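# Stack one keg centred upright on the other

## Task

Set one keg standing upright on top of the other keg, centred on it.

## Robot and tools

Robots: six identical i2rt Big YAM arms named arm1 to arm6, each with six joints, a right four-digit hand (index, middle, ring, thumb; four separately driven hinges per digit) and a wrist camera. A fixed room camera, cam_high, also watches. Foot positions in the scene frame (m): arm1 (0.425, 0.460, 0.689), arm2 (0.005, 0.468, 0.624), arm3 (-0.444, 0.516, 0.636), arm4 (-0.585, -0.226, 0.598), arm5 (0.020, -0.462, 0.685), arm6 (0.451, -0.521, 0.693). Arms 1 to 3 stand on the +y side and arms 4 to 6 mostly on the -y side. Each foot faces its own +x. Reach is about 1.06 m from the joint1 axis.

Frames: one shared scene frame with its origin on the floor and +z up. All hand poses are [x, y, z, qw, qx, qy, qz], in metres plus a unit quaternion. The hand point's own axes: +z runs along the straight fingers toward the tips, +x crosses the palm away from the thumb, and +y points out of the palm face. The palm face is at y = -0.062 m. The camera mast sits on the palm side near the wrist and can strike objects.

Tool move: every argument is optional. arm1 to arm6 each take that robot's own object, and an arm left out gets no new command. Inside an arm's object:
- joints: a dict of absolute joint targets by name. Arm joints are in radians: joint1_rad ±2.879 (turn about foot, + counter-clockwise seen from above), joint2_rad 0 to 3.141 (shoulder), joint3_rad 0 to 3.019 (elbow), joint4_rad -1.692 to 1.57 (hand pitch, + fingers up), joint5_rad ±1.57 (sideways, + to the arm's right), joint6_rad ±2.094 (roll). The hand keys (hand_index_mcp … hand_thumb_ipl) are absolute goals on a -1 to +1 scale between each hinge's two stops. Moving toward -1 curls the finger toward the palm. A finger is straight near mcp +0.75, pip +0.58, dip +0.70, and abd 0 is straight. The thumb is straight near cmc +0.71, axl +0.68, mcp +0.23, ipl +0.17. hand_current_limit (-1 to 1, up to 550 mA at +1; starts at +0.4) and hand_speed (-0.96 to 1; starts at -0.6) are settings for the whole hand. For arm2, any hand_thumb_ipl goal past +70.6 degrees is treated as +70.6 degrees, and hand_goal shows that value.
- target: a hand pose to move to, in the scene frame. The hand travels in a straight line from its current hand_target pose. When target is used, joints may contain only hand keys.
- speed: the top speed of the path, 0.002 to 0.5 m/s (default 0.25). It is allowed only together with target. Rotation is capped at twice this value in rad/s.
- min_time_s: 0.1 to 8 s, the shortest duration for that arm's joint motions.
- cameras: a list drawn from arm1_cam_wrist … arm6_cam_wrist, cam_high, or "all"; [] means none.
All motions in one call start at the same moment. All hand paths finish together and last 0.5 to 10 s; no call runs longer than 15 s. Hands trail their paths, often land a centimetre or more off, and do not avoid obstacles or other arms. A move with no action returns the full state, the images and the scene number.

Tool wait: seconds 0 to 10, plus cameras as above. It sends no new command.

Tool zoom_image: camera plus region [x0, y0, x1, y1] in pixels of the latest 672x504 image. The region can be at most 504 by 504.

Tool finished_scene: scene (the current number). It ends the scene for good, and the keg stack must stay standing with no robot support.

Reading results: a "move" line reports, for each arm that was sent motion, "done" or its worst status. joint_status and hand_status give each motion's outcome:
- off_target: the joint stopped short of its target and may still be pushing.
- time_out: the joint keeps pushing toward a nearby clamped target.
- not_followed / "joint command not followed" / "pose unreachable": the collision check held the motion back.
- limit_stop_at_motor_heat: an overheating stop interrupted the motion; send the target again.
An arm listed under "as last shown" was not commanded, and its lines are repeated from before. on_its_own lists motions the robot made by itself; its "held at" value is a target, not a reading. joint_positions reports the hand hinges on the same -1 to 1 scale. hand_state gives one word per motor: moving, goal, blocked (pressing on something) or overload (shut down). Each <motor>_current_ma is positive when pushing toward -1. Joint velocities are in rad/s. Joint torques include gravity, and joints 3 and 4 wrap around at ±28 N m.

Things to avoid: two robots pressing hard on each other ends the scene, and that includes one hand gripping another's fingers. The collision check may react too late and does not stop hands or cameras from meeting. Arms keep pushing after contact, which overheats motors. At 100 °C the arm goes limp and falls for 30 to 60 s. If a hand motor draws 495 mA or more for 5 s in total, it shuts off for 10 s. Do not drop kegs, release them while they are moving, slam them, or strike fixed or heavy objects. To relieve a push, send a joint its reported position. Hand goals sent while an arm is stopped are lost. The scene continues while you think, and the robots hold their last command. Objects may occasionally get a small push from outside.

Each tool is called after "Call:" in YAML: its name, and indented under it one key for each argument.

## Session

Call:
move:

Scene clock: 0.00 s.
Joint torques (N m): no reading
Motor temperatures (°C): arm1=[25 29 40 27 26 26] | arm2=[28 30 34 29 29 26] | arm3=[26 27 35 25 28 26] | arm4=[25 25 37 27 25 26] | arm5=[29 33 38 29 26 28] | arm6=[26 27 38 26 26 28]
Heat: arm1: hottest joint3_rad 40 °C; arm2: hottest joint3_rad 34 °C; arm3: hottest joint3_rad 35 °C; arm4: hottest joint3_rad 37 °C; arm5: hottest joint3_rad 38 °C; arm6: hottest joint3_rad 38 °C.
Joint velocities: within noise
arm1.joint_positions: joint1_rad=+0.350 joint2_rad=+0.567 joint3_rad=+1.375 joint4_rad=-1.268 joint5_rad=+0.040 joint6_rad=+1.040 hand_index_mcp=+0.753 hand_index_abd=+0.000 hand_index_pip=+0.577 hand_index_dip=+0.696 hand_middle_mcp=+0.753 hand_middle_abd=+0.000 hand_middle_pip=+0.577 hand_middle_dip=+0.696 hand_ring_mcp=+0.753 hand_ring_abd=+0.000 hand_ring_pip=+0.577 hand_ring_dip=+0.696 hand_thumb_cmc=+0.714 hand_thumb_axl=+0.677 hand_thumb_mcp=+0.226 hand_thumb_ipl=+0.168 hand_current_limit=+0.400 hand_speed=-0.600
arm1.joint_status: not commanded
arm1.hand_state: goal,goal,goal,goal,goal,goal,goal,goal,goal,goal,goal,goal,goal,goal,goal,goal
arm1.index_mcp_current_ma: 0
arm1.index_abd_current_ma: 0
arm1.index_pip_current_ma: 0
arm1.index_dip_current_ma: 0
arm1.middle_mcp_current_ma: 0
arm1.middle_abd_current_ma: 0
arm1.middle_pip_current_ma: 0
arm1.middle_dip_current_ma: 0
arm1.ring_mcp_current_ma: 0
arm1.ring_abd_current_ma: 0
arm1.ring_pip_current_ma: 0
arm1.ring_dip_current_ma: 0
arm1.thumb_cmc_current_ma: 0
arm1.thumb_axl_current_ma: 0
arm1.thumb_mcp_current_ma: 0
arm1.thumb_ipl_current_ma: 0
arm1.hand_goal_index_mcp: 0.754
arm1.hand_goal_index_abd: 0.000
arm1.hand_goal_index_pip: 0.576
arm1.hand_goal_index_dip: 0.696
arm1.hand_goal_middle_mcp: 0.754
arm1.hand_goal_middle_abd: 0.000
arm1.hand_goal_middle_pip: 0.576
arm1.hand_goal_middle_dip: 0.696
arm1.hand_goal_ring_mcp: 0.754
arm1.hand_goal_ring_abd: 0.000
arm1.hand_goal_ring_pip: 0.576
arm1.hand_goal_ring_dip: 0.696
arm1.hand_goal_thumb_cmc: 0.714
arm1.hand_goal_thumb_axl: 0.678
arm1.hand_goal_thumb_mcp: 0.226
arm1.hand_goal_thumb_ipl: 0.168
arm1.hand: x=+0.3975 y=+0.2083 z=+1.2671 quat_wxyz=(+0.433, +0.781, -0.341, +0.293) (m; scene frame)
arm1.hand_target: x=+0.3968 y=+0.2119 z=+1.2786 quat_wxyz=(+0.442, +0.775, -0.339, +0.300) (m; scene frame)
arm1.hand_status: not commanded
arm2.joint_positions: joint1_rad=-0.250 joint2_rad=+0.617 joint3_rad=+1.465 joint4_rad=-1.354 joint5_rad=-0.060 joint6_rad=+1.145 hand_index_mcp=+0.753 hand_index_abd=+0.000 hand_index_pip=+0.577 hand_index_dip=+0.696 hand_middle_mcp=+0.753 hand_middle_abd=+0.000 hand_middle_pip=+0.577 hand_middle_dip=+0.696 hand_ring_mcp=+0.753 hand_ring_abd=+0.000 hand_ring_pip=+0.577 hand_ring_dip=+0.696 hand_thumb_cmc=+0.714 hand_thumb_axl=+0.677 hand_thumb_mcp=+0.226 hand_thumb_ipl=+0.168 hand_current_limit=+0.400 hand_speed=-0.600
arm2.joint_status: not commanded
arm2.hand_state: goal,goal,goal,goal,goal,goal,goal,goal,goal,goal,goal,goal,goal,goal,goal,goal
arm2.index_mcp_current_ma: 0
arm2.index_abd_current_ma: 0
arm2.index_pip_current_ma: 0
arm2.index_dip_current_ma: 0
arm2.middle_mcp_current_ma: 0
arm2.middle_abd_current_ma: 0
arm2.middle_pip_current_ma: 0
arm2.middle_dip_current_ma: 0
arm2.ring_mcp_current_ma: 0
arm2.ring_abd_current_ma: 0
arm2.ring_pip_current_ma: 0
arm2.ring_dip_current_ma: 0
arm2.thumb_cmc_current_ma: 0
arm2.thumb_axl_current_ma: 0
arm2.thumb_mcp_current_ma: 0
arm2.thumb_ipl_current_ma: 0
arm2.hand_goal_index_mcp: 0.754
arm2.hand_goal_index_abd: 0.000
arm2.hand_goal_index_pip: 0.576
arm2.hand_goal_index_dip: 0.696
arm2.hand_goal_middle_mcp: 0.754
arm2.hand_goal_middle_abd: 0.000
arm2.hand_goal_middle_pip: 0.576
arm2.hand_goal_middle_dip: 0.696
arm2.hand_goal_ring_mcp: 0.754
arm2.hand_goal_ring_abd: 0.000
arm2.hand_goal_ring_pip: 0.576
arm2.hand_goal_ring_dip: 0.696
arm2.hand_goal_thumb_cmc: 0.714
arm2.hand_goal_thumb_axl: 0.678
arm2.hand_goal_thumb_mcp: 0.226
arm2.hand_goal_thumb_ipl: 0.168
arm2.hand: x=-0.0896 y=+0.2459 z=+1.2076 quat_wxyz=(+0.424, +0.714, -0.478, +0.286) (m; scene frame)
arm2.hand_target: x=-0.0895 y=+0.2488 z=+1.2202 quat_wxyz=(+0.435, +0.708, -0.473, +0.292) (m; scene frame)
arm2.hand_status: not commanded
arm3.joint_positions: joint1_rad=+0.150 joint2_rad=+0.607 joint3_rad=+1.465 joint4_rad=-1.202 joint5_rad=+0.080 joint6_rad=+1.175 hand_index_mcp=+0.753 hand_index_abd=+0.000 hand_index_pip=+0.577 hand_index_dip=+0.696 hand_middle_mcp=+0.753 hand_middle_abd=+0.000 hand_middle_pip=+0.577 hand_middle_dip=+0.696 hand_ring_mcp=+0.753 hand_ring_abd=+0.000 hand_ring_pip=+0.577 hand_ring_dip=+0.696 hand_thumb_cmc=+0.714 hand_thumb_axl=+0.677 hand_thumb_mcp=+0.226 hand_thumb_ipl=+0.168 hand_current_limit=+0.400 hand_speed=-0.600
arm3.joint_status: not commanded
arm3.hand_state: goal,goal,goal,goal,goal,goal,goal,goal,goal,goal,goal,goal,goal,goal,goal,goal
arm3.index_mcp_current_ma: 0
arm3.index_abd_current_ma: 0
arm3.index_pip_current_ma: 0
arm3.index_dip_current_ma: 0
arm3.middle_mcp_current_ma: 0
arm3.middle_abd_current_ma: 0
arm3.middle_pip_current_ma: 0
arm3.middle_dip_current_ma: 0
arm3.ring_mcp_current_ma: 0
arm3.ring_abd_current_ma: 0
arm3.ring_pip_current_ma: 0
arm3.ring_dip_current_ma: 0
arm3.thumb_cmc_current_ma: 0
arm3.thumb_axl_current_ma: 0
arm3.thumb_mcp_current_ma: 0
arm3.thumb_ipl_current_ma: 0
arm3.hand_goal_index_mcp: 0.754
arm3.hand_goal_index_abd: 0.000
arm3.hand_goal_index_pip: 0.576
arm3.hand_goal_index_dip: 0.696
arm3.hand_goal_middle_mcp: 0.754
arm3.hand_goal_middle_abd: 0.000
arm3.hand_goal_middle_pip: 0.576
arm3.hand_goal_middle_dip: 0.696
arm3.hand_goal_ring_mcp: 0.754
arm3.hand_goal_ring_abd: 0.000
arm3.hand_goal_ring_pip: 0.576
arm3.hand_goal_ring_dip: 0.696
arm3.hand_goal_thumb_cmc: 0.714
arm3.hand_goal_thumb_axl: 0.678
arm3.hand_goal_thumb_mcp: 0.226
arm3.hand_goal_thumb_ipl: 0.168
arm3.hand: x=-0.5551 y=+0.2927 z=+1.2574 quat_wxyz=(+0.500, +0.660, -0.480, +0.291) (m; scene frame)
arm3.hand_target: x=-0.5551 y=+0.2979 z=+1.2725 quat_wxyz=(+0.512, +0.651, -0.474, +0.299) (m; scene frame)
arm3.hand_status: not commanded
arm4.joint_positions: joint1_rad=-0.400 joint2_rad=+0.547 joint3_rad=+1.325 joint4_rad=-1.321 joint5_rad=-0.020 joint6_rad=+1.025 hand_index_mcp=+0.753 hand_index_abd=+0.000 hand_index_pip=+0.577 hand_index_dip=+0.696 hand_middle_mcp=+0.753 hand_middle_abd=+0.000 hand_middle_pip=+0.577 hand_middle_dip=+0.696 hand_ring_mcp=+0.753 hand_ring_abd=+0.000 hand_ring_pip=+0.577 hand_ring_dip=+0.696 hand_thumb_cmc=+0.714 hand_thumb_axl=+0.677 hand_thumb_mcp=+0.226 hand_thumb_ipl=+0.168 hand_current_limit=+0.400 hand_speed=-0.600
arm4.joint_status: not commanded
arm4.hand_state: goal,goal,goal,goal,goal,goal,goal,goal,goal,goal,goal,goal,goal,goal,goal,goal
arm4.index_mcp_current_ma: 0
arm4.index_abd_current_ma: 0
arm4.index_pip_current_ma: 0
arm4.index_dip_current_ma: 0
arm4.middle_mcp_current_ma: 0
arm4.middle_abd_current_ma: 0
arm4.middle_pip_current_ma: 0
arm4.middle_dip_current_ma: 0
arm4.ring_mcp_current_ma: 0
arm4.ring_abd_current_ma: 0
arm4.ring_pip_current_ma: 0
arm4.ring_dip_current_ma: 0
arm4.thumb_cmc_current_ma: 0
arm4.thumb_axl_current_ma: 0
arm4.thumb_mcp_current_ma: 0
arm4.thumb_ipl_current_ma: 0
arm4.hand_goal_index_mcp: 0.754
arm4.hand_goal_index_abd: 0.000
arm4.hand_goal_index_pip: 0.576
arm4.hand_goal_index_dip: 0.696
arm4.hand_goal_middle_mcp: 0.754
arm4.hand_goal_middle_abd: 0.000
arm4.hand_goal_middle_pip: 0.576
arm4.hand_goal_middle_dip: 0.696
arm4.hand_goal_ring_mcp: 0.754
arm4.hand_goal_ring_abd: 0.000
arm4.hand_goal_ring_pip: 0.576
arm4.hand_goal_ring_dip: 0.696
arm4.hand_goal_thumb_cmc: 0.714
arm4.hand_goal_thumb_axl: 0.678
arm4.hand_goal_thumb_mcp: 0.226
arm4.hand_goal_thumb_ipl: 0.168
arm4.hand: x=-0.3436 y=-0.1622 z=+1.1423 quat_wxyz=(-0.031, +0.727, +0.480, +0.489) (m; scene frame)
arm4.hand_target: x=-0.3460 y=-0.1640 z=+1.1511 quat_wxyz=(-0.032, +0.723, +0.477, +0.498) (m; scene frame)
arm4.hand_status: not commanded
arm5.joint_positions: joint1_rad=+0.300 joint2_rad=+0.617 joint3_rad=+1.465 joint4_rad=-1.169 joint5_rad=+0.100 joint6_rad=+1.115 hand_index_mcp=+0.753 hand_index_abd=+0.000 hand_index_pip=+0.577 hand_index_dip=+0.696 hand_middle_mcp=+0.753 hand_middle_abd=+0.000 hand_middle_pip=+0.577 hand_middle_dip=+0.696 hand_ring_mcp=+0.753 hand_ring_abd=+0.000 hand_ring_pip=+0.577 hand_ring_dip=+0.696 hand_thumb_cmc=+0.714 hand_thumb_axl=+0.677 hand_thumb_mcp=+0.226 hand_thumb_ipl=+0.168 hand_current_limit=+0.400 hand_speed=-0.600
arm5.joint_status: not commanded
arm5.hand_state: goal,goal,goal,goal,goal,goal,goal,goal,goal,goal,goal,goal,goal,goal,goal,goal
arm5.index_mcp_current_ma: 0
arm5.index_abd_current_ma: 0
arm5.index_pip_current_ma: 0
arm5.index_dip_current_ma: 0
arm5.middle_mcp_current_ma: 0
arm5.middle_abd_current_ma: 0
arm5.middle_pip_current_ma: 0
arm5.middle_dip_current_ma: 0
arm5.ring_mcp_current_ma: 0
arm5.ring_abd_current_ma: 0
arm5.ring_pip_current_ma: 0
arm5.ring_dip_current_ma: 0
arm5.thumb_cmc_current_ma: 0
arm5.thumb_axl_current_ma: 0
arm5.thumb_mcp_current_ma: 0
arm5.thumb_ipl_current_ma: 0
arm5.hand_goal_index_mcp: 0.754
arm5.hand_goal_index_abd: 0.000
arm5.hand_goal_index_pip: 0.576
arm5.hand_goal_index_dip: 0.696
arm5.hand_goal_middle_mcp: 0.754
arm5.hand_goal_middle_abd: 0.000
arm5.hand_goal_middle_pip: 0.576
arm5.hand_goal_middle_dip: 0.696
arm5.hand_goal_ring_mcp: 0.754
arm5.hand_goal_ring_abd: 0.000
arm5.hand_goal_ring_pip: 0.576
arm5.hand_goal_ring_dip: 0.696
arm5.hand_goal_thumb_cmc: 0.714
arm5.hand_goal_thumb_axl: 0.678
arm5.hand_goal_thumb_mcp: 0.226
arm5.hand_goal_thumb_ipl: 0.168
arm5.hand: x=+0.0989 y=-0.2173 z=+1.3182 quat_wxyz=(-0.290, +0.425, +0.691, +0.508) (m; scene frame)
arm5.hand_target: x=+0.0991 y=-0.2224 z=+1.3317 quat_wxyz=(-0.298, +0.421, +0.683, +0.518) (m; scene frame)
arm5.hand_status: not commanded
arm6.joint_positions: joint1_rad=-0.100 joint2_rad=+0.557 joint3_rad=+1.325 joint4_rad=-1.387 joint5_rad=-0.080 joint6_rad=+1.175 hand_index_mcp=+0.753 hand_index_abd=+0.000 hand_index_pip=+0.577 hand_index_dip=+0.696 hand_middle_mcp=+0.753 hand_middle_abd=+0.000 hand_middle_pip=+0.577 hand_middle_dip=+0.696 hand_ring_mcp=+0.753 hand_ring_abd=+0.000 hand_ring_pip=+0.577 hand_ring_dip=+0.696 hand_thumb_cmc=+0.714 hand_thumb_axl=+0.677 hand_thumb_mcp=+0.226 hand_thumb_ipl=+0.168 hand_current_limit=+0.400 hand_speed=-0.600
arm6.joint_status: not commanded
arm6.hand_state: goal,goal,goal,goal,goal,goal,goal,goal,goal,goal,goal,goal,goal,goal,goal,goal
arm6.index_mcp_current_ma: 0
arm6.index_abd_current_ma: 0
arm6.index_pip_current_ma: 0
arm6.index_dip_current_ma: 0
arm6.middle_mcp_current_ma: 0
arm6.middle_abd_current_ma: 0
arm6.middle_pip_current_ma: 0
arm6.middle_dip_current_ma: 0
arm6.ring_mcp_current_ma: 0
arm6.ring_abd_current_ma: 0
arm6.ring_pip_current_ma: 0
arm6.ring_dip_current_ma: 0
arm6.thumb_cmc_current_ma: 0
arm6.thumb_axl_current_ma: 0
arm6.thumb_mcp_current_ma: 0
arm6.thumb_ipl_current_ma: 0
arm6.hand_goal_index_mcp: 0.754
arm6.hand_goal_index_abd: 0.000
arm6.hand_goal_index_pip: 0.576
arm6.hand_goal_index_dip: 0.696
arm6.hand_goal_middle_mcp: 0.754
arm6.hand_goal_middle_abd: 0.000
arm6.hand_goal_middle_pip: 0.576
arm6.hand_goal_middle_dip: 0.696
arm6.hand_goal_ring_mcp: 0.754
arm6.hand_goal_ring_abd: 0.000
arm6.hand_goal_ring_pip: 0.576
arm6.hand_goal_ring_dip: 0.696
arm6.hand_goal_thumb_cmc: 0.714
arm6.hand_goal_thumb_axl: 0.678
arm6.hand_goal_thumb_mcp: 0.226
arm6.hand_goal_thumb_ipl: 0.168
arm6.hand: x=+0.4795 y=-0.2860 z=+1.2091 quat_wxyz=(-0.319, +0.400, +0.793, +0.330) (m; scene frame)
arm6.hand_target: x=+0.4801 y=-0.2887 z=+1.2193 quat_wxyz=(-0.326, +0.397, +0.789, +0.338) (m; scene frame)
arm6.hand_status: not commanded
pictures: arm1_cam_wrist, arm2_cam_wrist, arm3_cam_wrist, arm4_cam_wrist, arm5_cam_wrist, arm6_cam_wrist, cam_high

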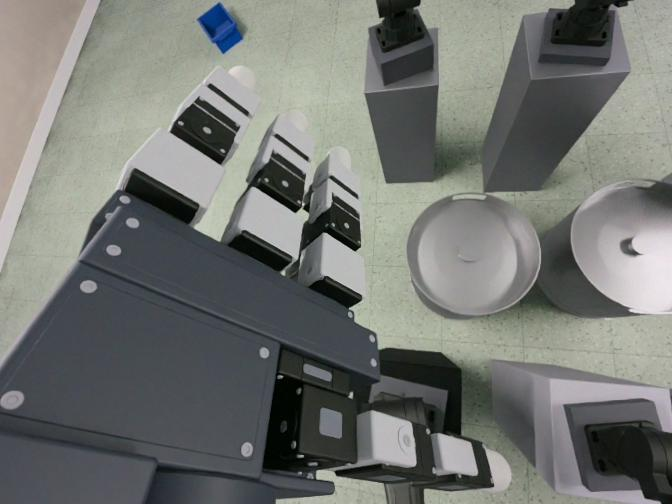

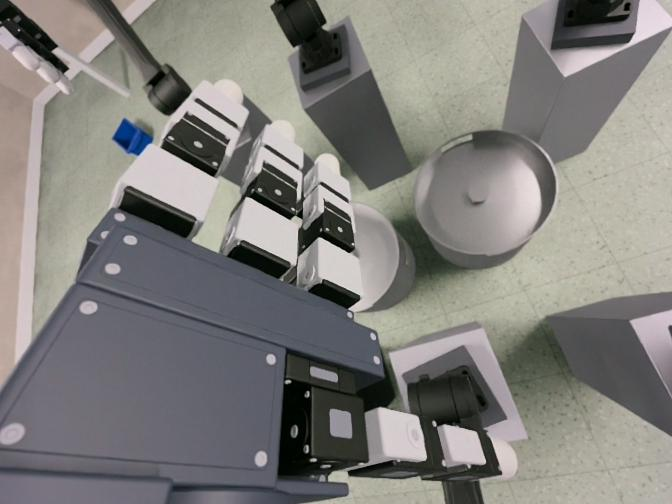

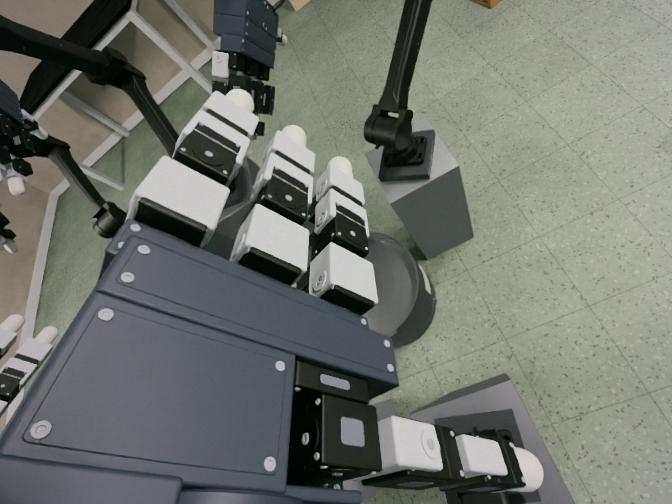

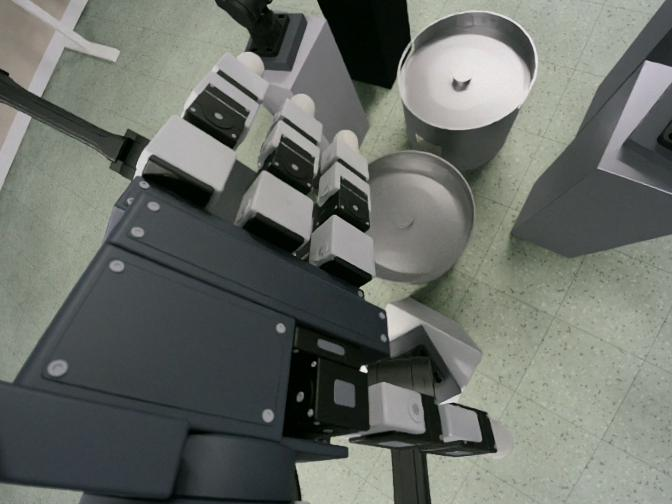

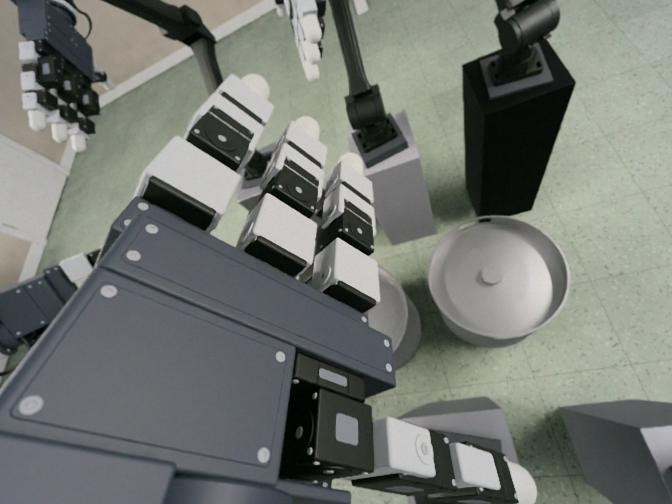

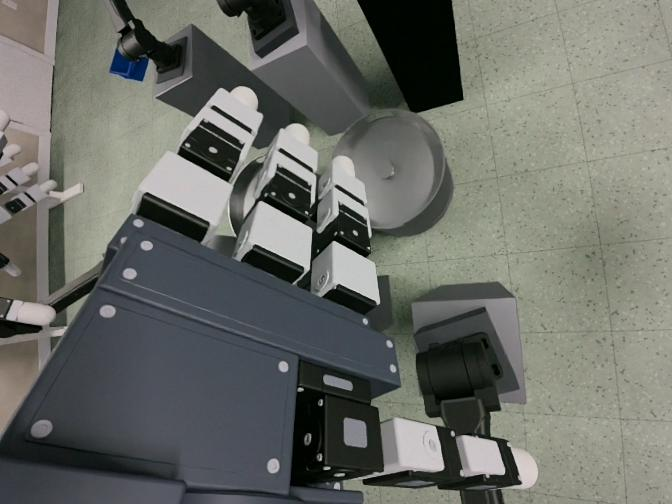

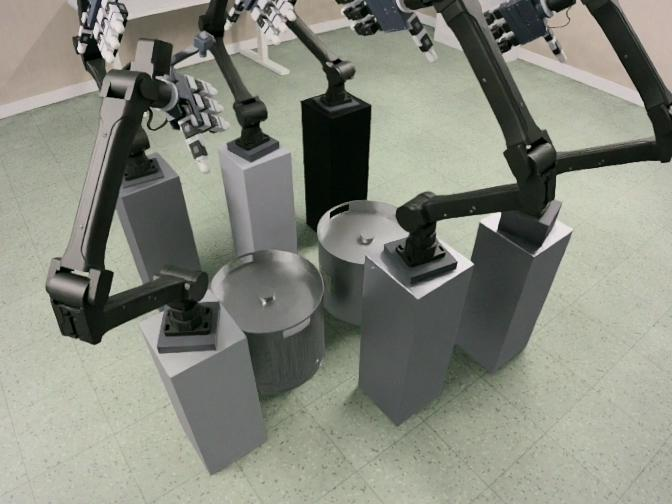

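Call:
zoom_image:
  camera: "arm1_cam_wrist"
  region: [392, 170, 672, 330]

Call:
zoom_image:
  camera: "arm4_cam_wrist"
  region: [350, 0, 560, 300]

Call:
zoom_image:
  camera: "cam_high"
  region: [200, 180, 420, 400]

Scaled by 1.800 from the camera's 672x504 image, which has a finer 960x720 frame.

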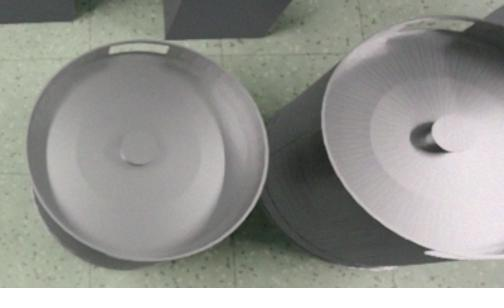

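Scaled by 1.680 from the camera's 672x504 image, which has a finer 960x720 frame.

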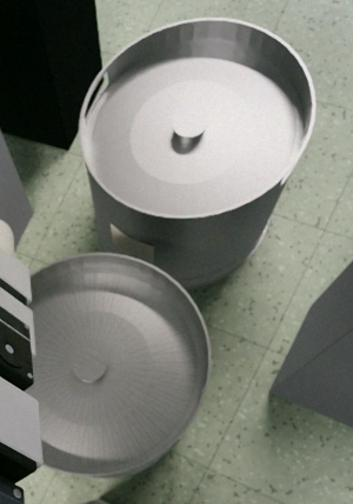

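Scaled by 2.291 from the camera's 672x504 image, which has a finer 960x720 frame.

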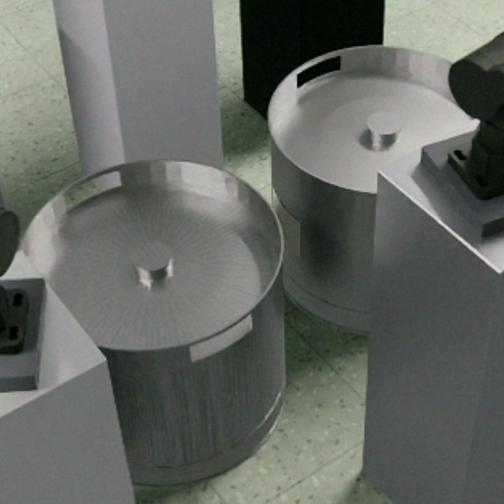

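Call:
zoom_image:
  camera: "arm2_cam_wrist"
  region: [350, 110, 600, 310]

Call:
zoom_image:
  camera: "arm5_cam_wrist"
  region: [350, 190, 600, 370]

Call:
zoom_image:
  camera: "arm1_cam_wrist"
  region: [560, 170, 672, 330]

Scaled by 2.016 from the camera's 672x504 image, which has a finer 960x720 frame.

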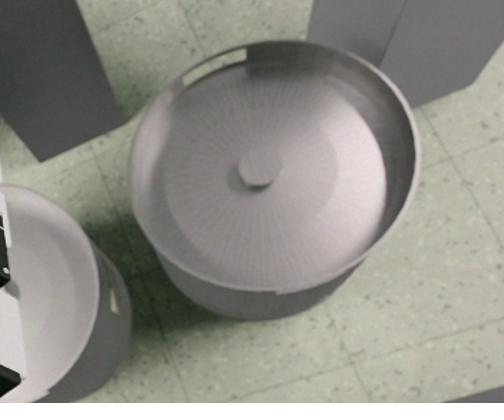

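Scaled by 2.016 from the camera's 672x504 image, which has a finer 960x720 frame.

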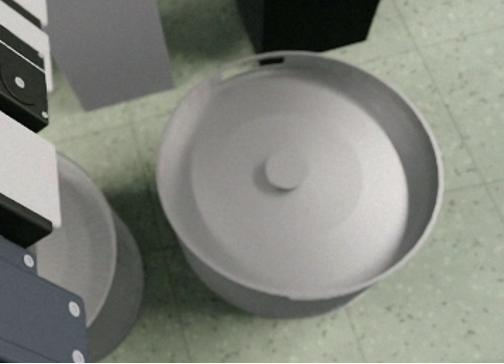

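Scaled by 3.150 from the camera's 672x504 image, which has a finer 960x720 frame.

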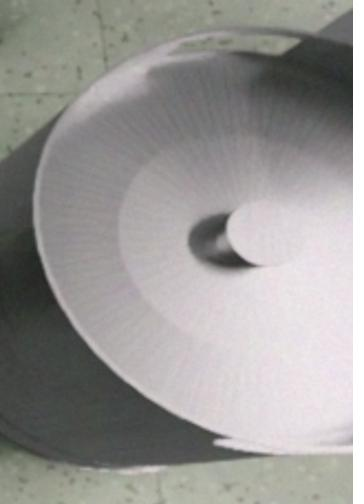

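Call:
move:
  arm2: {"joints":{"joint1_rad":0.733,"joint2_rad":1.789,"joint3_rad":0.647,"joint4_rad":-0.428,"joint5_rad":0,"joint6_rad":0.973,"hand_index_dip":-0.609,"hand_middle_dip":-0.609,"hand_ring_mcp":1.0,"hand_current_limit":0.79},"min_time_s":5}
  arm5: {"joints":{"joint1_rad":-0.515,"joint2_rad":1.920,"joint3_rad":0.506,"joint4_rad":-0.157,"joint5_rad":0,"joint6_rad":-0.754,"hand_index_dip":-0.609,"hand_middle_dip":-0.609,"hand_ring_mcp":1.0,"hand_current_limit":0.79},"min_time_s":5}
  cameras: ["arm1_cam_wrist","arm6_cam_wrist","arm4_cam_wrist","cam_high"]

Call:
zoom_image:
  camera: "arm1_cam_wrist"
  region: [420, 150, 540, 270]

Call:
zoom_image:
  camera: "arm6_cam_wrist"
  region: [320, 60, 460, 200]

Scene clock: 195.00 s.
Joint torques (N m): arm1=[1.96 1.44 9.65 1.74 0.05 0] | arm2=[-0.79 -9.29 3.44 0.61 0.19 -0.09] | arm3=[1.03 4.01 11.4 2.97 0.13 -0.15] | arm4=[1.26 1.44 10.8 2.71 -0.07 -0.08] | arm5=[-1.38 -7.18 1.83 0.75 -0.1 -0.19] | arm6=[-1.44 3.31 9.89 1.99 -0.05 0.05]
Motor temperatures (°C): arm1=[25 29 48 28 26 26] | arm2=[28 30 40 29 28 26] | arm3=[25 26 43 25 28 26] | arm4=[25 25 44 28 25 26] | arm5=[29 32 50 29 26 28] | arm6=[26 27 46 27 26 28]
Heat: arm1: hottest joint3_rad 48 °C; arm2: hottest joint3_rad 40 °C; arm3: hottest joint3_rad 43 °C; arm4: hottest joint3_rad 44 °C; arm5: hottest joint3_rad 50 °C; arm6: hottest joint3_rad 46 °C.
move: arm2 done; arm5 done
Joint velocities: within noise
arm1, arm3, arm4, arm6: as last shown
arm1.joint_positions: joint1_rad=+0.350 joint2_rad=+0.567 joint3_rad=+1.375 joint4_rad=-1.268 joint5_rad=+0.040 joint6_rad=+1.040 hand_index_mcp=+0.755 hand_index_abd=+0.000 hand_index_pip=+0.577 hand_index_dip=+0.696 hand_middle_mcp=+0.755 hand_middle_abd=+0.000 hand_middle_pip=+0.577 hand_middle_dip=+0.696 hand_ring_mcp=+0.755 hand_ring_abd=+0.000 hand_ring_pip=+0.577 hand_ring_dip=+0.696 hand_thumb_cmc=+0.715 hand_thumb_axl=+0.677 hand_thumb_mcp=+0.226 hand_thumb_ipl=+0.168 hand_current_limit=+0.400 hand_speed=-0.600
arm1.index_mcp_current_ma: 3
arm1.index_pip_current_ma: 1
arm1.middle_mcp_current_ma: 3
arm1.middle_pip_current_ma: 1
arm1.ring_mcp_current_ma: 3
arm1.ring_pip_current_ma: 1
arm1.thumb_cmc_current_ma: 3
arm1.thumb_axl_current_ma: -2
arm1.thumb_ipl_current_ma: -1
arm2.joint_positions: joint1_rad=+0.725 joint2_rad=+1.786 joint3_rad=+0.648 joint4_rad=-0.441 joint5_rad=-0.003 joint6_rad=+0.982 hand_index_mcp=+0.756 hand_index_abd=+0.001 hand_index_pip=+0.577 hand_index_dip=-0.604 hand_middle_mcp=+0.756 hand_middle_abd=+0.001 hand_middle_pip=+0.577 hand_middle_dip=-0.605 hand_ring_mcp=+0.998 hand_ring_abd=-0.001 hand_ring_pip=+0.576 hand_ring_dip=+0.696 hand_thumb_cmc=+0.715 hand_thumb_axl=+0.677 hand_thumb_mcp=+0.223 hand_thumb_ipl=+0.168 hand_current_limit=+0.790 hand_speed=-0.600
arm2.joint_status: all done
arm2.hand_state: goal,goal,goal,goal,goal,goal,goal,goal,goal,goal,goal,goal,goal,goal,goal,goal
arm2.index_mcp_current_ma: 1
arm2.index_abd_current_ma: 0
arm2.index_pip_current_ma: 0
arm2.index_dip_current_ma: 2
arm2.middle_mcp_current_ma: 1
arm2.middle_abd_current_ma: 0
arm2.middle_pip_current_ma: 0
arm2.middle_dip_current_ma: 1
arm2.ring_mcp_current_ma: -1
arm2.ring_abd_current_ma: 0
arm2.ring_pip_current_ma: 0
arm2.ring_dip_current_ma: 0
arm2.thumb_cmc_current_ma: 0
arm2.thumb_axl_current_ma: 0
arm2.thumb_mcp_current_ma: -2
arm2.thumb_ipl_current_ma: 0
arm2.hand_goal_index_mcp: 0.754
arm2.hand_goal_index_abd: 0.000
arm2.hand_goal_index_pip: 0.576
arm2.hand_goal_index_dip: -0.608
arm2.hand_goal_middle_mcp: 0.754
arm2.hand_goal_middle_abd: 0.000
arm2.hand_goal_middle_pip: 0.576
arm2.hand_goal_middle_dip: -0.608
arm2.hand_goal_ring_mcp: 1.000
arm2.hand_goal_ring_abd: 0.000
arm2.hand_goal_ring_pip: 0.576
arm2.hand_goal_ring_dip: 0.696
arm2.hand_goal_thumb_cmc: 0.714
arm2.hand_goal_thumb_axl: 0.678
arm2.hand_goal_thumb_mcp: 0.226
arm2.hand_goal_thumb_ipl: 0.168
arm2.hand: x=+0.2350 y=+0.1829 z=+0.5191 quat_wxyz=(+0.001, +0.999, -0.037, +0.000) (m; scene frame)
arm2.hand_target: x=+0.2389 y=+0.1829 z=+0.5184 quat_wxyz=(+0.004, +1.000, -0.029, +0.003) (m; scene frame)
arm2.hand_status: not commanded
arm3.joint_positions: joint1_rad=+0.150 joint2_rad=+0.607 joint3_rad=+1.465 joint4_rad=-1.202 joint5_rad=+0.080 joint6_rad=+1.175 hand_index_mcp=+0.755 hand_index_abd=+0.001 hand_index_pip=+0.577 hand_index_dip=+0.696 hand_middle_mcp=+0.755 hand_middle_abd=+0.001 hand_middle_pip=+0.577 hand_middle_dip=+0.696 hand_ring_mcp=+0.755 hand_ring_abd=+0.001 hand_ring_pip=+0.577 hand_ring_dip=+0.696 hand_thumb_cmc=+0.715 hand_thumb_axl=+0.677 hand_thumb_mcp=+0.226 hand_thumb_ipl=+0.168 hand_current_limit=+0.400 hand_speed=-0.600
arm3.index_mcp_current_ma: 4
arm3.index_abd_current_ma: 3
arm3.index_pip_current_ma: 3
arm3.middle_mcp_current_ma: 3
arm3.middle_abd_current_ma: 3
arm3.middle_pip_current_ma: 3
arm3.ring_mcp_current_ma: 3
arm3.ring_abd_current_ma: 2
arm3.ring_pip_current_ma: 3
arm3.thumb_cmc_current_ma: 2
arm3.thumb_axl_current_ma: -3
arm3.thumb_mcp_current_ma: -1
arm3.thumb_ipl_current_ma: -2
arm4.joint_positions: joint1_rad=-0.400 joint2_rad=+0.547 joint3_rad=+1.325 joint4_rad=-1.321 joint5_rad=-0.020 joint6_rad=+1.025 hand_index_mcp=+0.755 hand_index_abd=+0.000 hand_index_pip=+0.577 hand_index_dip=+0.696 hand_middle_mcp=+0.755 hand_middle_abd=+0.000 hand_middle_pip=+0.577 hand_middle_dip=+0.696 hand_ring_mcp=+0.755 hand_ring_abd=+0.000 hand_ring_pip=+0.577 hand_ring_dip=+0.696 hand_thumb_cmc=+0.715 hand_thumb_axl=+0.677 hand_thumb_mcp=+0.226 hand_thumb_ipl=+0.168 hand_current_limit=+0.400 hand_speed=-0.600
arm5.joint_positions: joint1_rad=-0.509 joint2_rad=+1.916 joint3_rad=+0.502 joint4_rad=-0.167 joint5_rad=+0.002 joint6_rad=-0.745 hand_index_mcp=+0.755 hand_index_abd=+0.003 hand_index_pip=+0.578 hand_index_dip=-0.604 hand_middle_mcp=+0.755 hand_middle_abd=-0.001 hand_middle_pip=+0.579 hand_middle_dip=-0.604 hand_ring_mcp=+0.998 hand_ring_abd=+0.001 hand_ring_pip=+0.577 hand_ring_dip=+0.696 hand_thumb_cmc=+0.716 hand_thumb_axl=+0.677 hand_thumb_mcp=+0.223 hand_thumb_ipl=+0.168 hand_current_limit=+0.790 hand_speed=-0.600
arm5.joint_status: all done
arm5.hand_state: goal,goal,goal,goal,goal,goal,goal,goal,goal,goal,goal,goal,goal,goal,goal,goal
arm5.index_mcp_current_ma: 1
arm5.index_abd_current_ma: 3
arm5.index_pip_current_ma: 3
arm5.index_dip_current_ma: 5
arm5.middle_mcp_current_ma: 1
arm5.middle_abd_current_ma: -1
arm5.middle_pip_current_ma: 3
arm5.middle_dip_current_ma: 5
arm5.ring_mcp_current_ma: -3
arm5.ring_abd_current_ma: 0
arm5.ring_pip_current_ma: 1
arm5.ring_dip_current_ma: 0
arm5.thumb_cmc_current_ma: 2
arm5.thumb_axl_current_ma: -1
arm5.thumb_mcp_current_ma: -4
arm5.thumb_ipl_current_ma: 0
arm5.hand_goal_index_mcp: 0.754
arm5.hand_goal_index_abd: 0.000
arm5.hand_goal_index_pip: 0.576
arm5.hand_goal_index_dip: -0.608
arm5.hand_goal_middle_mcp: 0.754
arm5.hand_goal_middle_abd: 0.000
arm5.hand_goal_middle_pip: 0.576
arm5.hand_goal_middle_dip: -0.608
arm5.hand_goal_ring_mcp: 1.000
arm5.hand_goal_ring_abd: 0.000
arm5.hand_goal_ring_pip: 0.576
arm5.hand_goal_ring_dip: 0.696
arm5.hand_goal_thumb_cmc: 0.714
arm5.hand_goal_thumb_axl: 0.678
arm5.hand_goal_thumb_mcp: 0.226
arm5.hand_goal_thumb_ipl: 0.168
arm5.hand: x=+0.2251 y=-0.1763 z=+0.5250 quat_wxyz=(+0.002, -0.006, +1.000, -0.006) (m; scene frame)
arm5.hand_target: x=+0.2285 y=-0.1743 z=+0.5251 quat_wxyz=(+0.005, -0.008, +1.000, -0.001) (m; scene frame)
arm5.hand_status: not commanded
arm6.index_mcp_current_ma: -1
arm6.index_pip_current_ma: 1
arm6.middle_mcp_current_ma: -1
arm6.middle_pip_current_ma: 1
arm6.ring_mcp_current_ma: -1
arm6.ring_pip_current_ma: 1
arm6.thumb_axl_current_ma: -1
arm6.thumb_mcp_current_ma: -1
arm6.thumb_ipl_current_ma: -1
pictures: arm1_cam_wrist, arm4_cam_wrist, arm6_cam_wrist, cam_high
led back after a hold (arm5 arm): the arm was led back toward your command in small steps, so it may still be short of it.
joint command not followed: on one or more control steps a check withheld the commanded joint targets of the arm5 arm, and it was not sent them on those steps.
cause: the commanded joint targets, or the way to them, would bring a part of the robot too close to another arm (this arm's hand and a part of the arm2 arm, at the place that arm is still heading or pushing toward).

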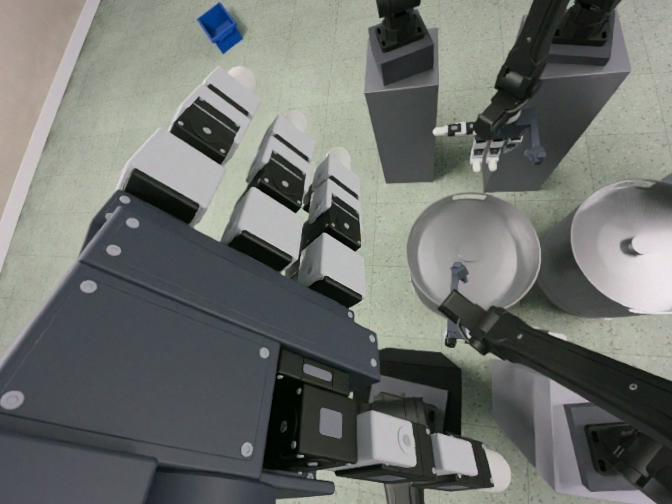

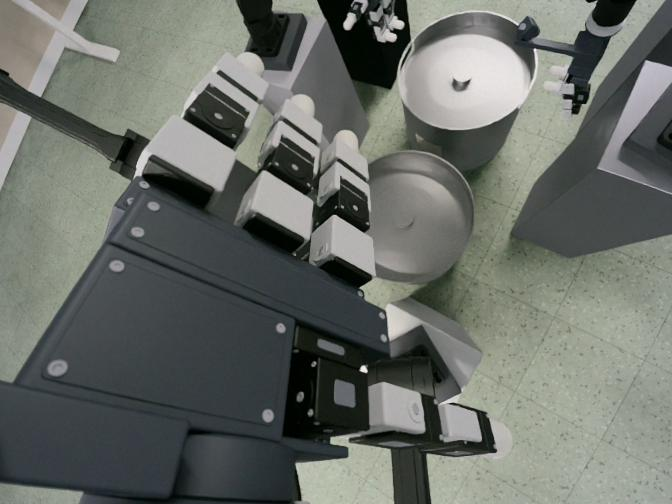

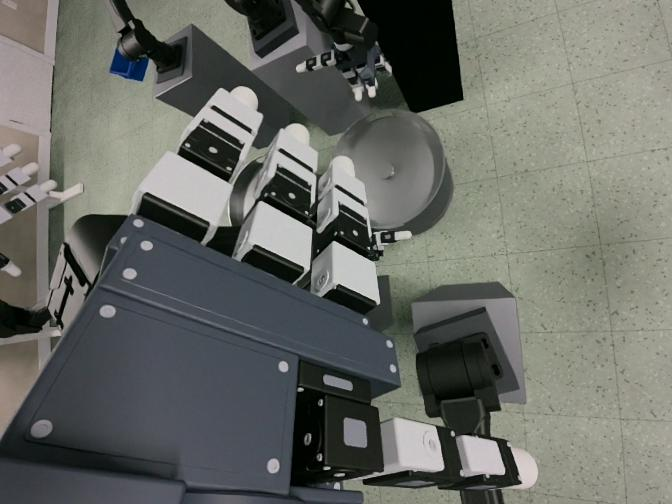

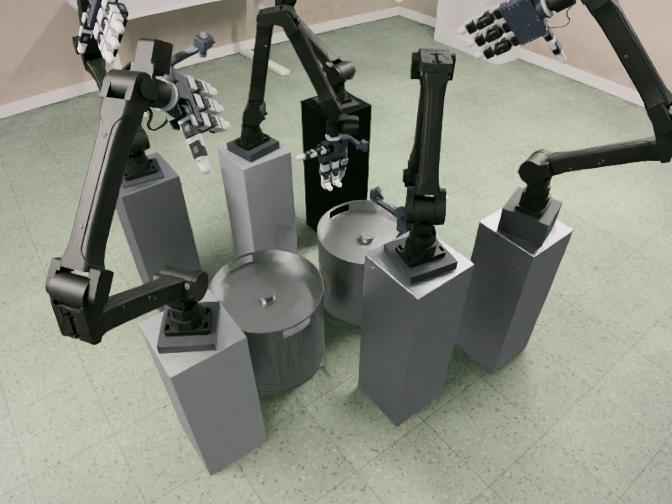

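Scaled by 4.200 from the camera's 672x504 image, which has a finer 960x720 frame.

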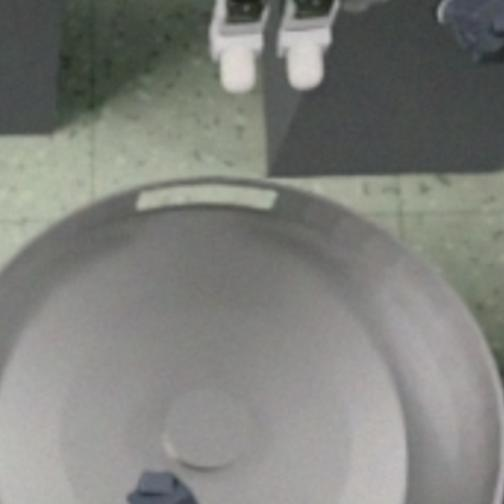

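Scaled by 3.600 from the camera's 672x504 image, which has a finer 960x720 frame.

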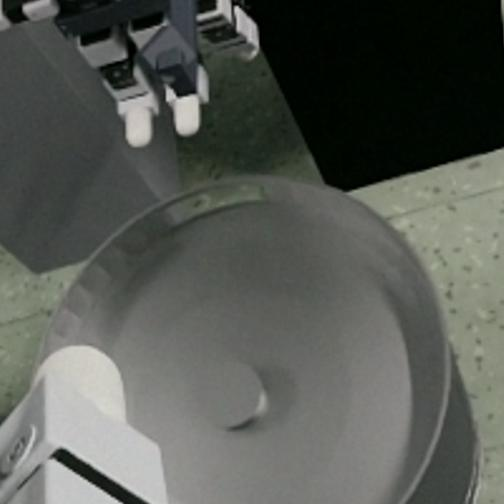

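Call:
move:
  arm2: {"target":[0.253,0.185,0.48,0,1,0,0],"speed":0.15}
  arm5: {"target":[0.256,-0.178,0.48,0,0,1,0],"speed":0.15}
  cameras: ["arm1_cam_wrist","arm6_cam_wrist"]

Call:
zoom_image:
  camera: "arm1_cam_wrist"
  region: [420, 150, 540, 270]

Call:
zoom_image:
  camera: "arm6_cam_wrist"
  region: [340, 70, 440, 170]

Scene clock: 243.23 s.
Joint torques (N m): arm1=[1.96 1.38 9.65 1.74 0.05 0] | arm2=[-0.56 -9.93 4.36 0.54 0.05 -0.07] | arm3=[1.08 3.55 11.17 3.22 0.13 -0.23] | arm4=[1.85 1.49 10.59 2.59 0.01 -0.07] | arm5=[-1.08 -7.94 1.05 0.73 -0.15 -0.17] | arm6=[-1.49 2.96 9.85 2 -0.06 0.05]
Motor temperatures (°C): arm1=[25 29 48 28 26 26] | arm2=[28 31 37 29 28 26] | arm3=[25 26 43 25 28 26] | arm4=[25 25 44 28 25 26] | arm5=[29 32 42 29 26 28] | arm6=[26 27 46 27 26 28]
Heat: arm1: hottest joint3_rad 48 °C; arm2: hottest joint3_rad 37 °C; arm3: hottest joint3_rad 43 °C; arm4: hottest joint3_rad 44 °C; arm5: hottest joint3_rad 42 °C; arm6: hottest joint3_rad 46 °C.
move: arm2 off_target; arm5 done
Joint velocities: within noise
arm1, arm3, arm4, arm6: as last shown
arm2.joint_positions: joint1_rad=+0.748 joint2_rad=+1.918 joint3_rad=+0.648 joint4_rad=-0.343 joint5_rad=-0.003 joint6_rad=+0.948 hand_index_mcp=+0.755 hand_index_abd=+0.001 hand_index_pip=+0.577 hand_index_dip=-0.604 hand_middle_mcp=+0.755 hand_middle_abd=+0.001 hand_middle_pip=+0.577 hand_middle_dip=-0.605 hand_ring_mcp=+0.998 hand_ring_abd=-0.001 hand_ring_pip=+0.576 hand_ring_dip=+0.696 hand_thumb_cmc=+0.715 hand_thumb_axl=+0.677 hand_thumb_mcp=+0.223 hand_thumb_ipl=+0.168 hand_current_limit=+0.790 hand_speed=-0.600
arm2.joint_status: not commanded
arm2.hand_state: goal,goal,goal,goal,goal,goal,goal,goal,goal,goal,goal,goal,goal,goal,goal,goal
arm2.index_mcp_current_ma: 0
arm2.index_abd_current_ma: 0
arm2.index_pip_current_ma: 0
arm2.index_dip_current_ma: 2
arm2.middle_mcp_current_ma: 0
arm2.middle_abd_current_ma: 0
arm2.middle_pip_current_ma: 0
arm2.middle_dip_current_ma: 1
arm2.ring_mcp_current_ma: -1
arm2.ring_abd_current_ma: 0
arm2.ring_pip_current_ma: 0
arm2.ring_dip_current_ma: 0
arm2.thumb_cmc_current_ma: 0
arm2.thumb_axl_current_ma: 0
arm2.thumb_mcp_current_ma: -2
arm2.thumb_ipl_current_ma: 0
arm2.hand_goal_index_mcp: 0.754
arm2.hand_goal_index_abd: 0.000
arm2.hand_goal_index_pip: 0.576
arm2.hand_goal_index_dip: -0.608
arm2.hand_goal_middle_mcp: 0.754
arm2.hand_goal_middle_abd: 0.000
arm2.hand_goal_middle_pip: 0.576
arm2.hand_goal_middle_dip: -0.608
arm2.hand_goal_ring_mcp: 1.000
arm2.hand_goal_ring_abd: 0.000
arm2.hand_goal_ring_pip: 0.576
arm2.hand_goal_ring_dip: 0.696
arm2.hand_goal_thumb_cmc: 0.714
arm2.hand_goal_thumb_axl: 0.678
arm2.hand_goal_thumb_mcp: 0.226
arm2.hand_goal_thumb_ipl: 0.168
arm2.hand: x=+0.2363 y=+0.1928 z=+0.4774 quat_wxyz=(-0.010, +1.000, -0.009, -0.014) (m; scene frame)
arm2.hand_target: x=+0.2529 y=+0.1852 z=+0.4805 quat_wxyz=(+0.000, +1.000, +0.000, +0.000) (m; scene frame)
arm2.hand_status: off_target (0.019 m and 2.2 deg from the pose sent, 0.043 m and 4.2 deg at the start)
arm5.joint_positions: joint1_rad=-0.590 joint2_rad=+2.102 joint3_rad=+0.579 joint4_rad=-0.065 joint5_rad=-0.007 joint6_rad=-0.807 hand_index_mcp=+0.755 hand_index_abd=+0.003 hand_index_pip=+0.578 hand_index_dip=-0.604 hand_middle_mcp=+0.755 hand_middle_abd=-0.001 hand_middle_pip=+0.579 hand_middle_dip=-0.604 hand_ring_mcp=+0.998 hand_ring_abd=+0.001 hand_ring_pip=+0.577 hand_ring_dip=+0.696 hand_thumb_cmc=+0.716 hand_thumb_axl=+0.677 hand_thumb_mcp=+0.223 hand_thumb_ipl=+0.168 hand_current_limit=+0.790 hand_speed=-0.600
arm5.joint_status: not commanded
arm5.hand_state: goal,goal,goal,goal,goal,goal,goal,goal,goal,goal,goal,goal,goal,goal,goal,goal
arm5.index_mcp_current_ma: 1
arm5.index_abd_current_ma: 3
arm5.index_pip_current_ma: 3
arm5.index_dip_current_ma: 5
arm5.middle_mcp_current_ma: 1
arm5.middle_abd_current_ma: -1
arm5.middle_pip_current_ma: 3
arm5.middle_dip_current_ma: 5
arm5.ring_mcp_current_ma: -3
arm5.ring_abd_current_ma: 0
arm5.ring_pip_current_ma: 1
arm5.ring_dip_current_ma: 0
arm5.thumb_cmc_current_ma: 2
arm5.thumb_axl_current_ma: -1
arm5.thumb_mcp_current_ma: -4
arm5.thumb_ipl_current_ma: 0
arm5.hand_goal_index_mcp: 0.754
arm5.hand_goal_index_abd: 0.000
arm5.hand_goal_index_pip: 0.576
arm5.hand_goal_index_dip: -0.608
arm5.hand_goal_middle_mcp: 0.754
arm5.hand_goal_middle_abd: 0.000
arm5.hand_goal_middle_pip: 0.576
arm5.hand_goal_middle_dip: -0.608
arm5.hand_goal_ring_mcp: 1.000
arm5.hand_goal_ring_abd: 0.000
arm5.hand_goal_ring_pip: 0.576
arm5.hand_goal_ring_dip: 0.696
arm5.hand_goal_thumb_cmc: 0.714
arm5.hand_goal_thumb_axl: 0.678
arm5.hand_goal_thumb_mcp: 0.226
arm5.hand_goal_thumb_ipl: 0.168
arm5.hand: x=+0.2529 y=-0.1805 z=+0.4798 quat_wxyz=(-0.003, +0.003, +1.000, -0.005) (m; scene frame)
arm5.hand_target: x=+0.2559 y=-0.1780 z=+0.4800 quat_wxyz=(+0.000, +0.000, +1.000, +0.000) (m; scene frame)
arm5.hand_status: done (0.004 m and 0.7 deg from the pose sent, 0.055 m and 1.0 deg at the start)
pictures: arm1_cam_wrist, arm6_cam_wrist

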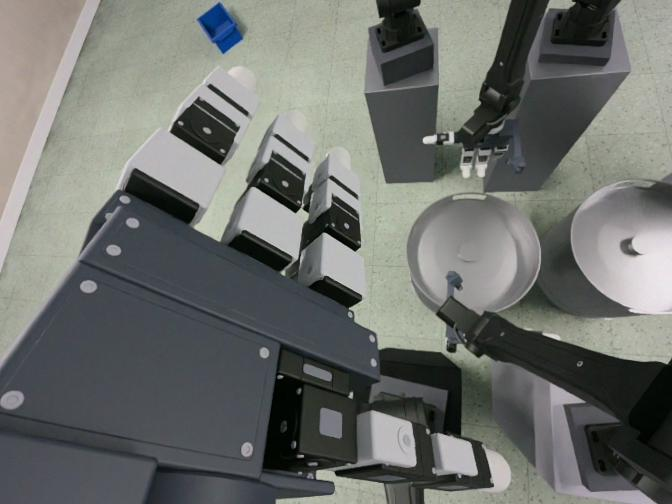

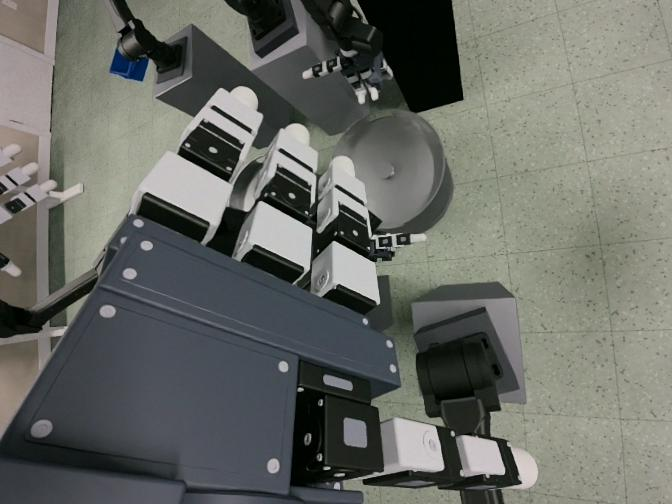

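Scaled by 4.200 from the camera's 672x504 image, which has a finer 960x720 frame.

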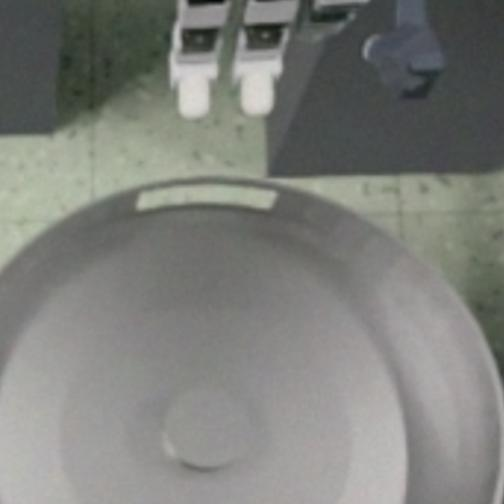

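Scaled by 5.040 from the camera's 672x504 image, which has a finer 960x720 frame.

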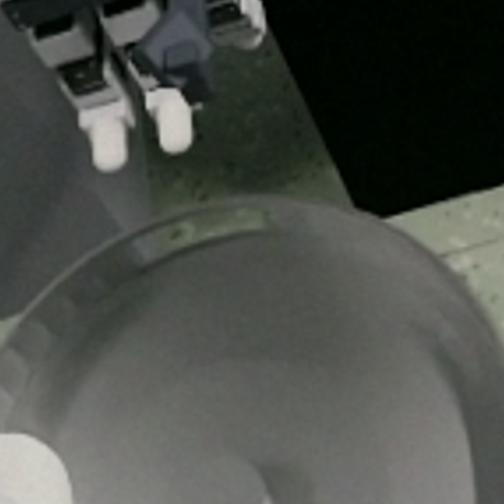

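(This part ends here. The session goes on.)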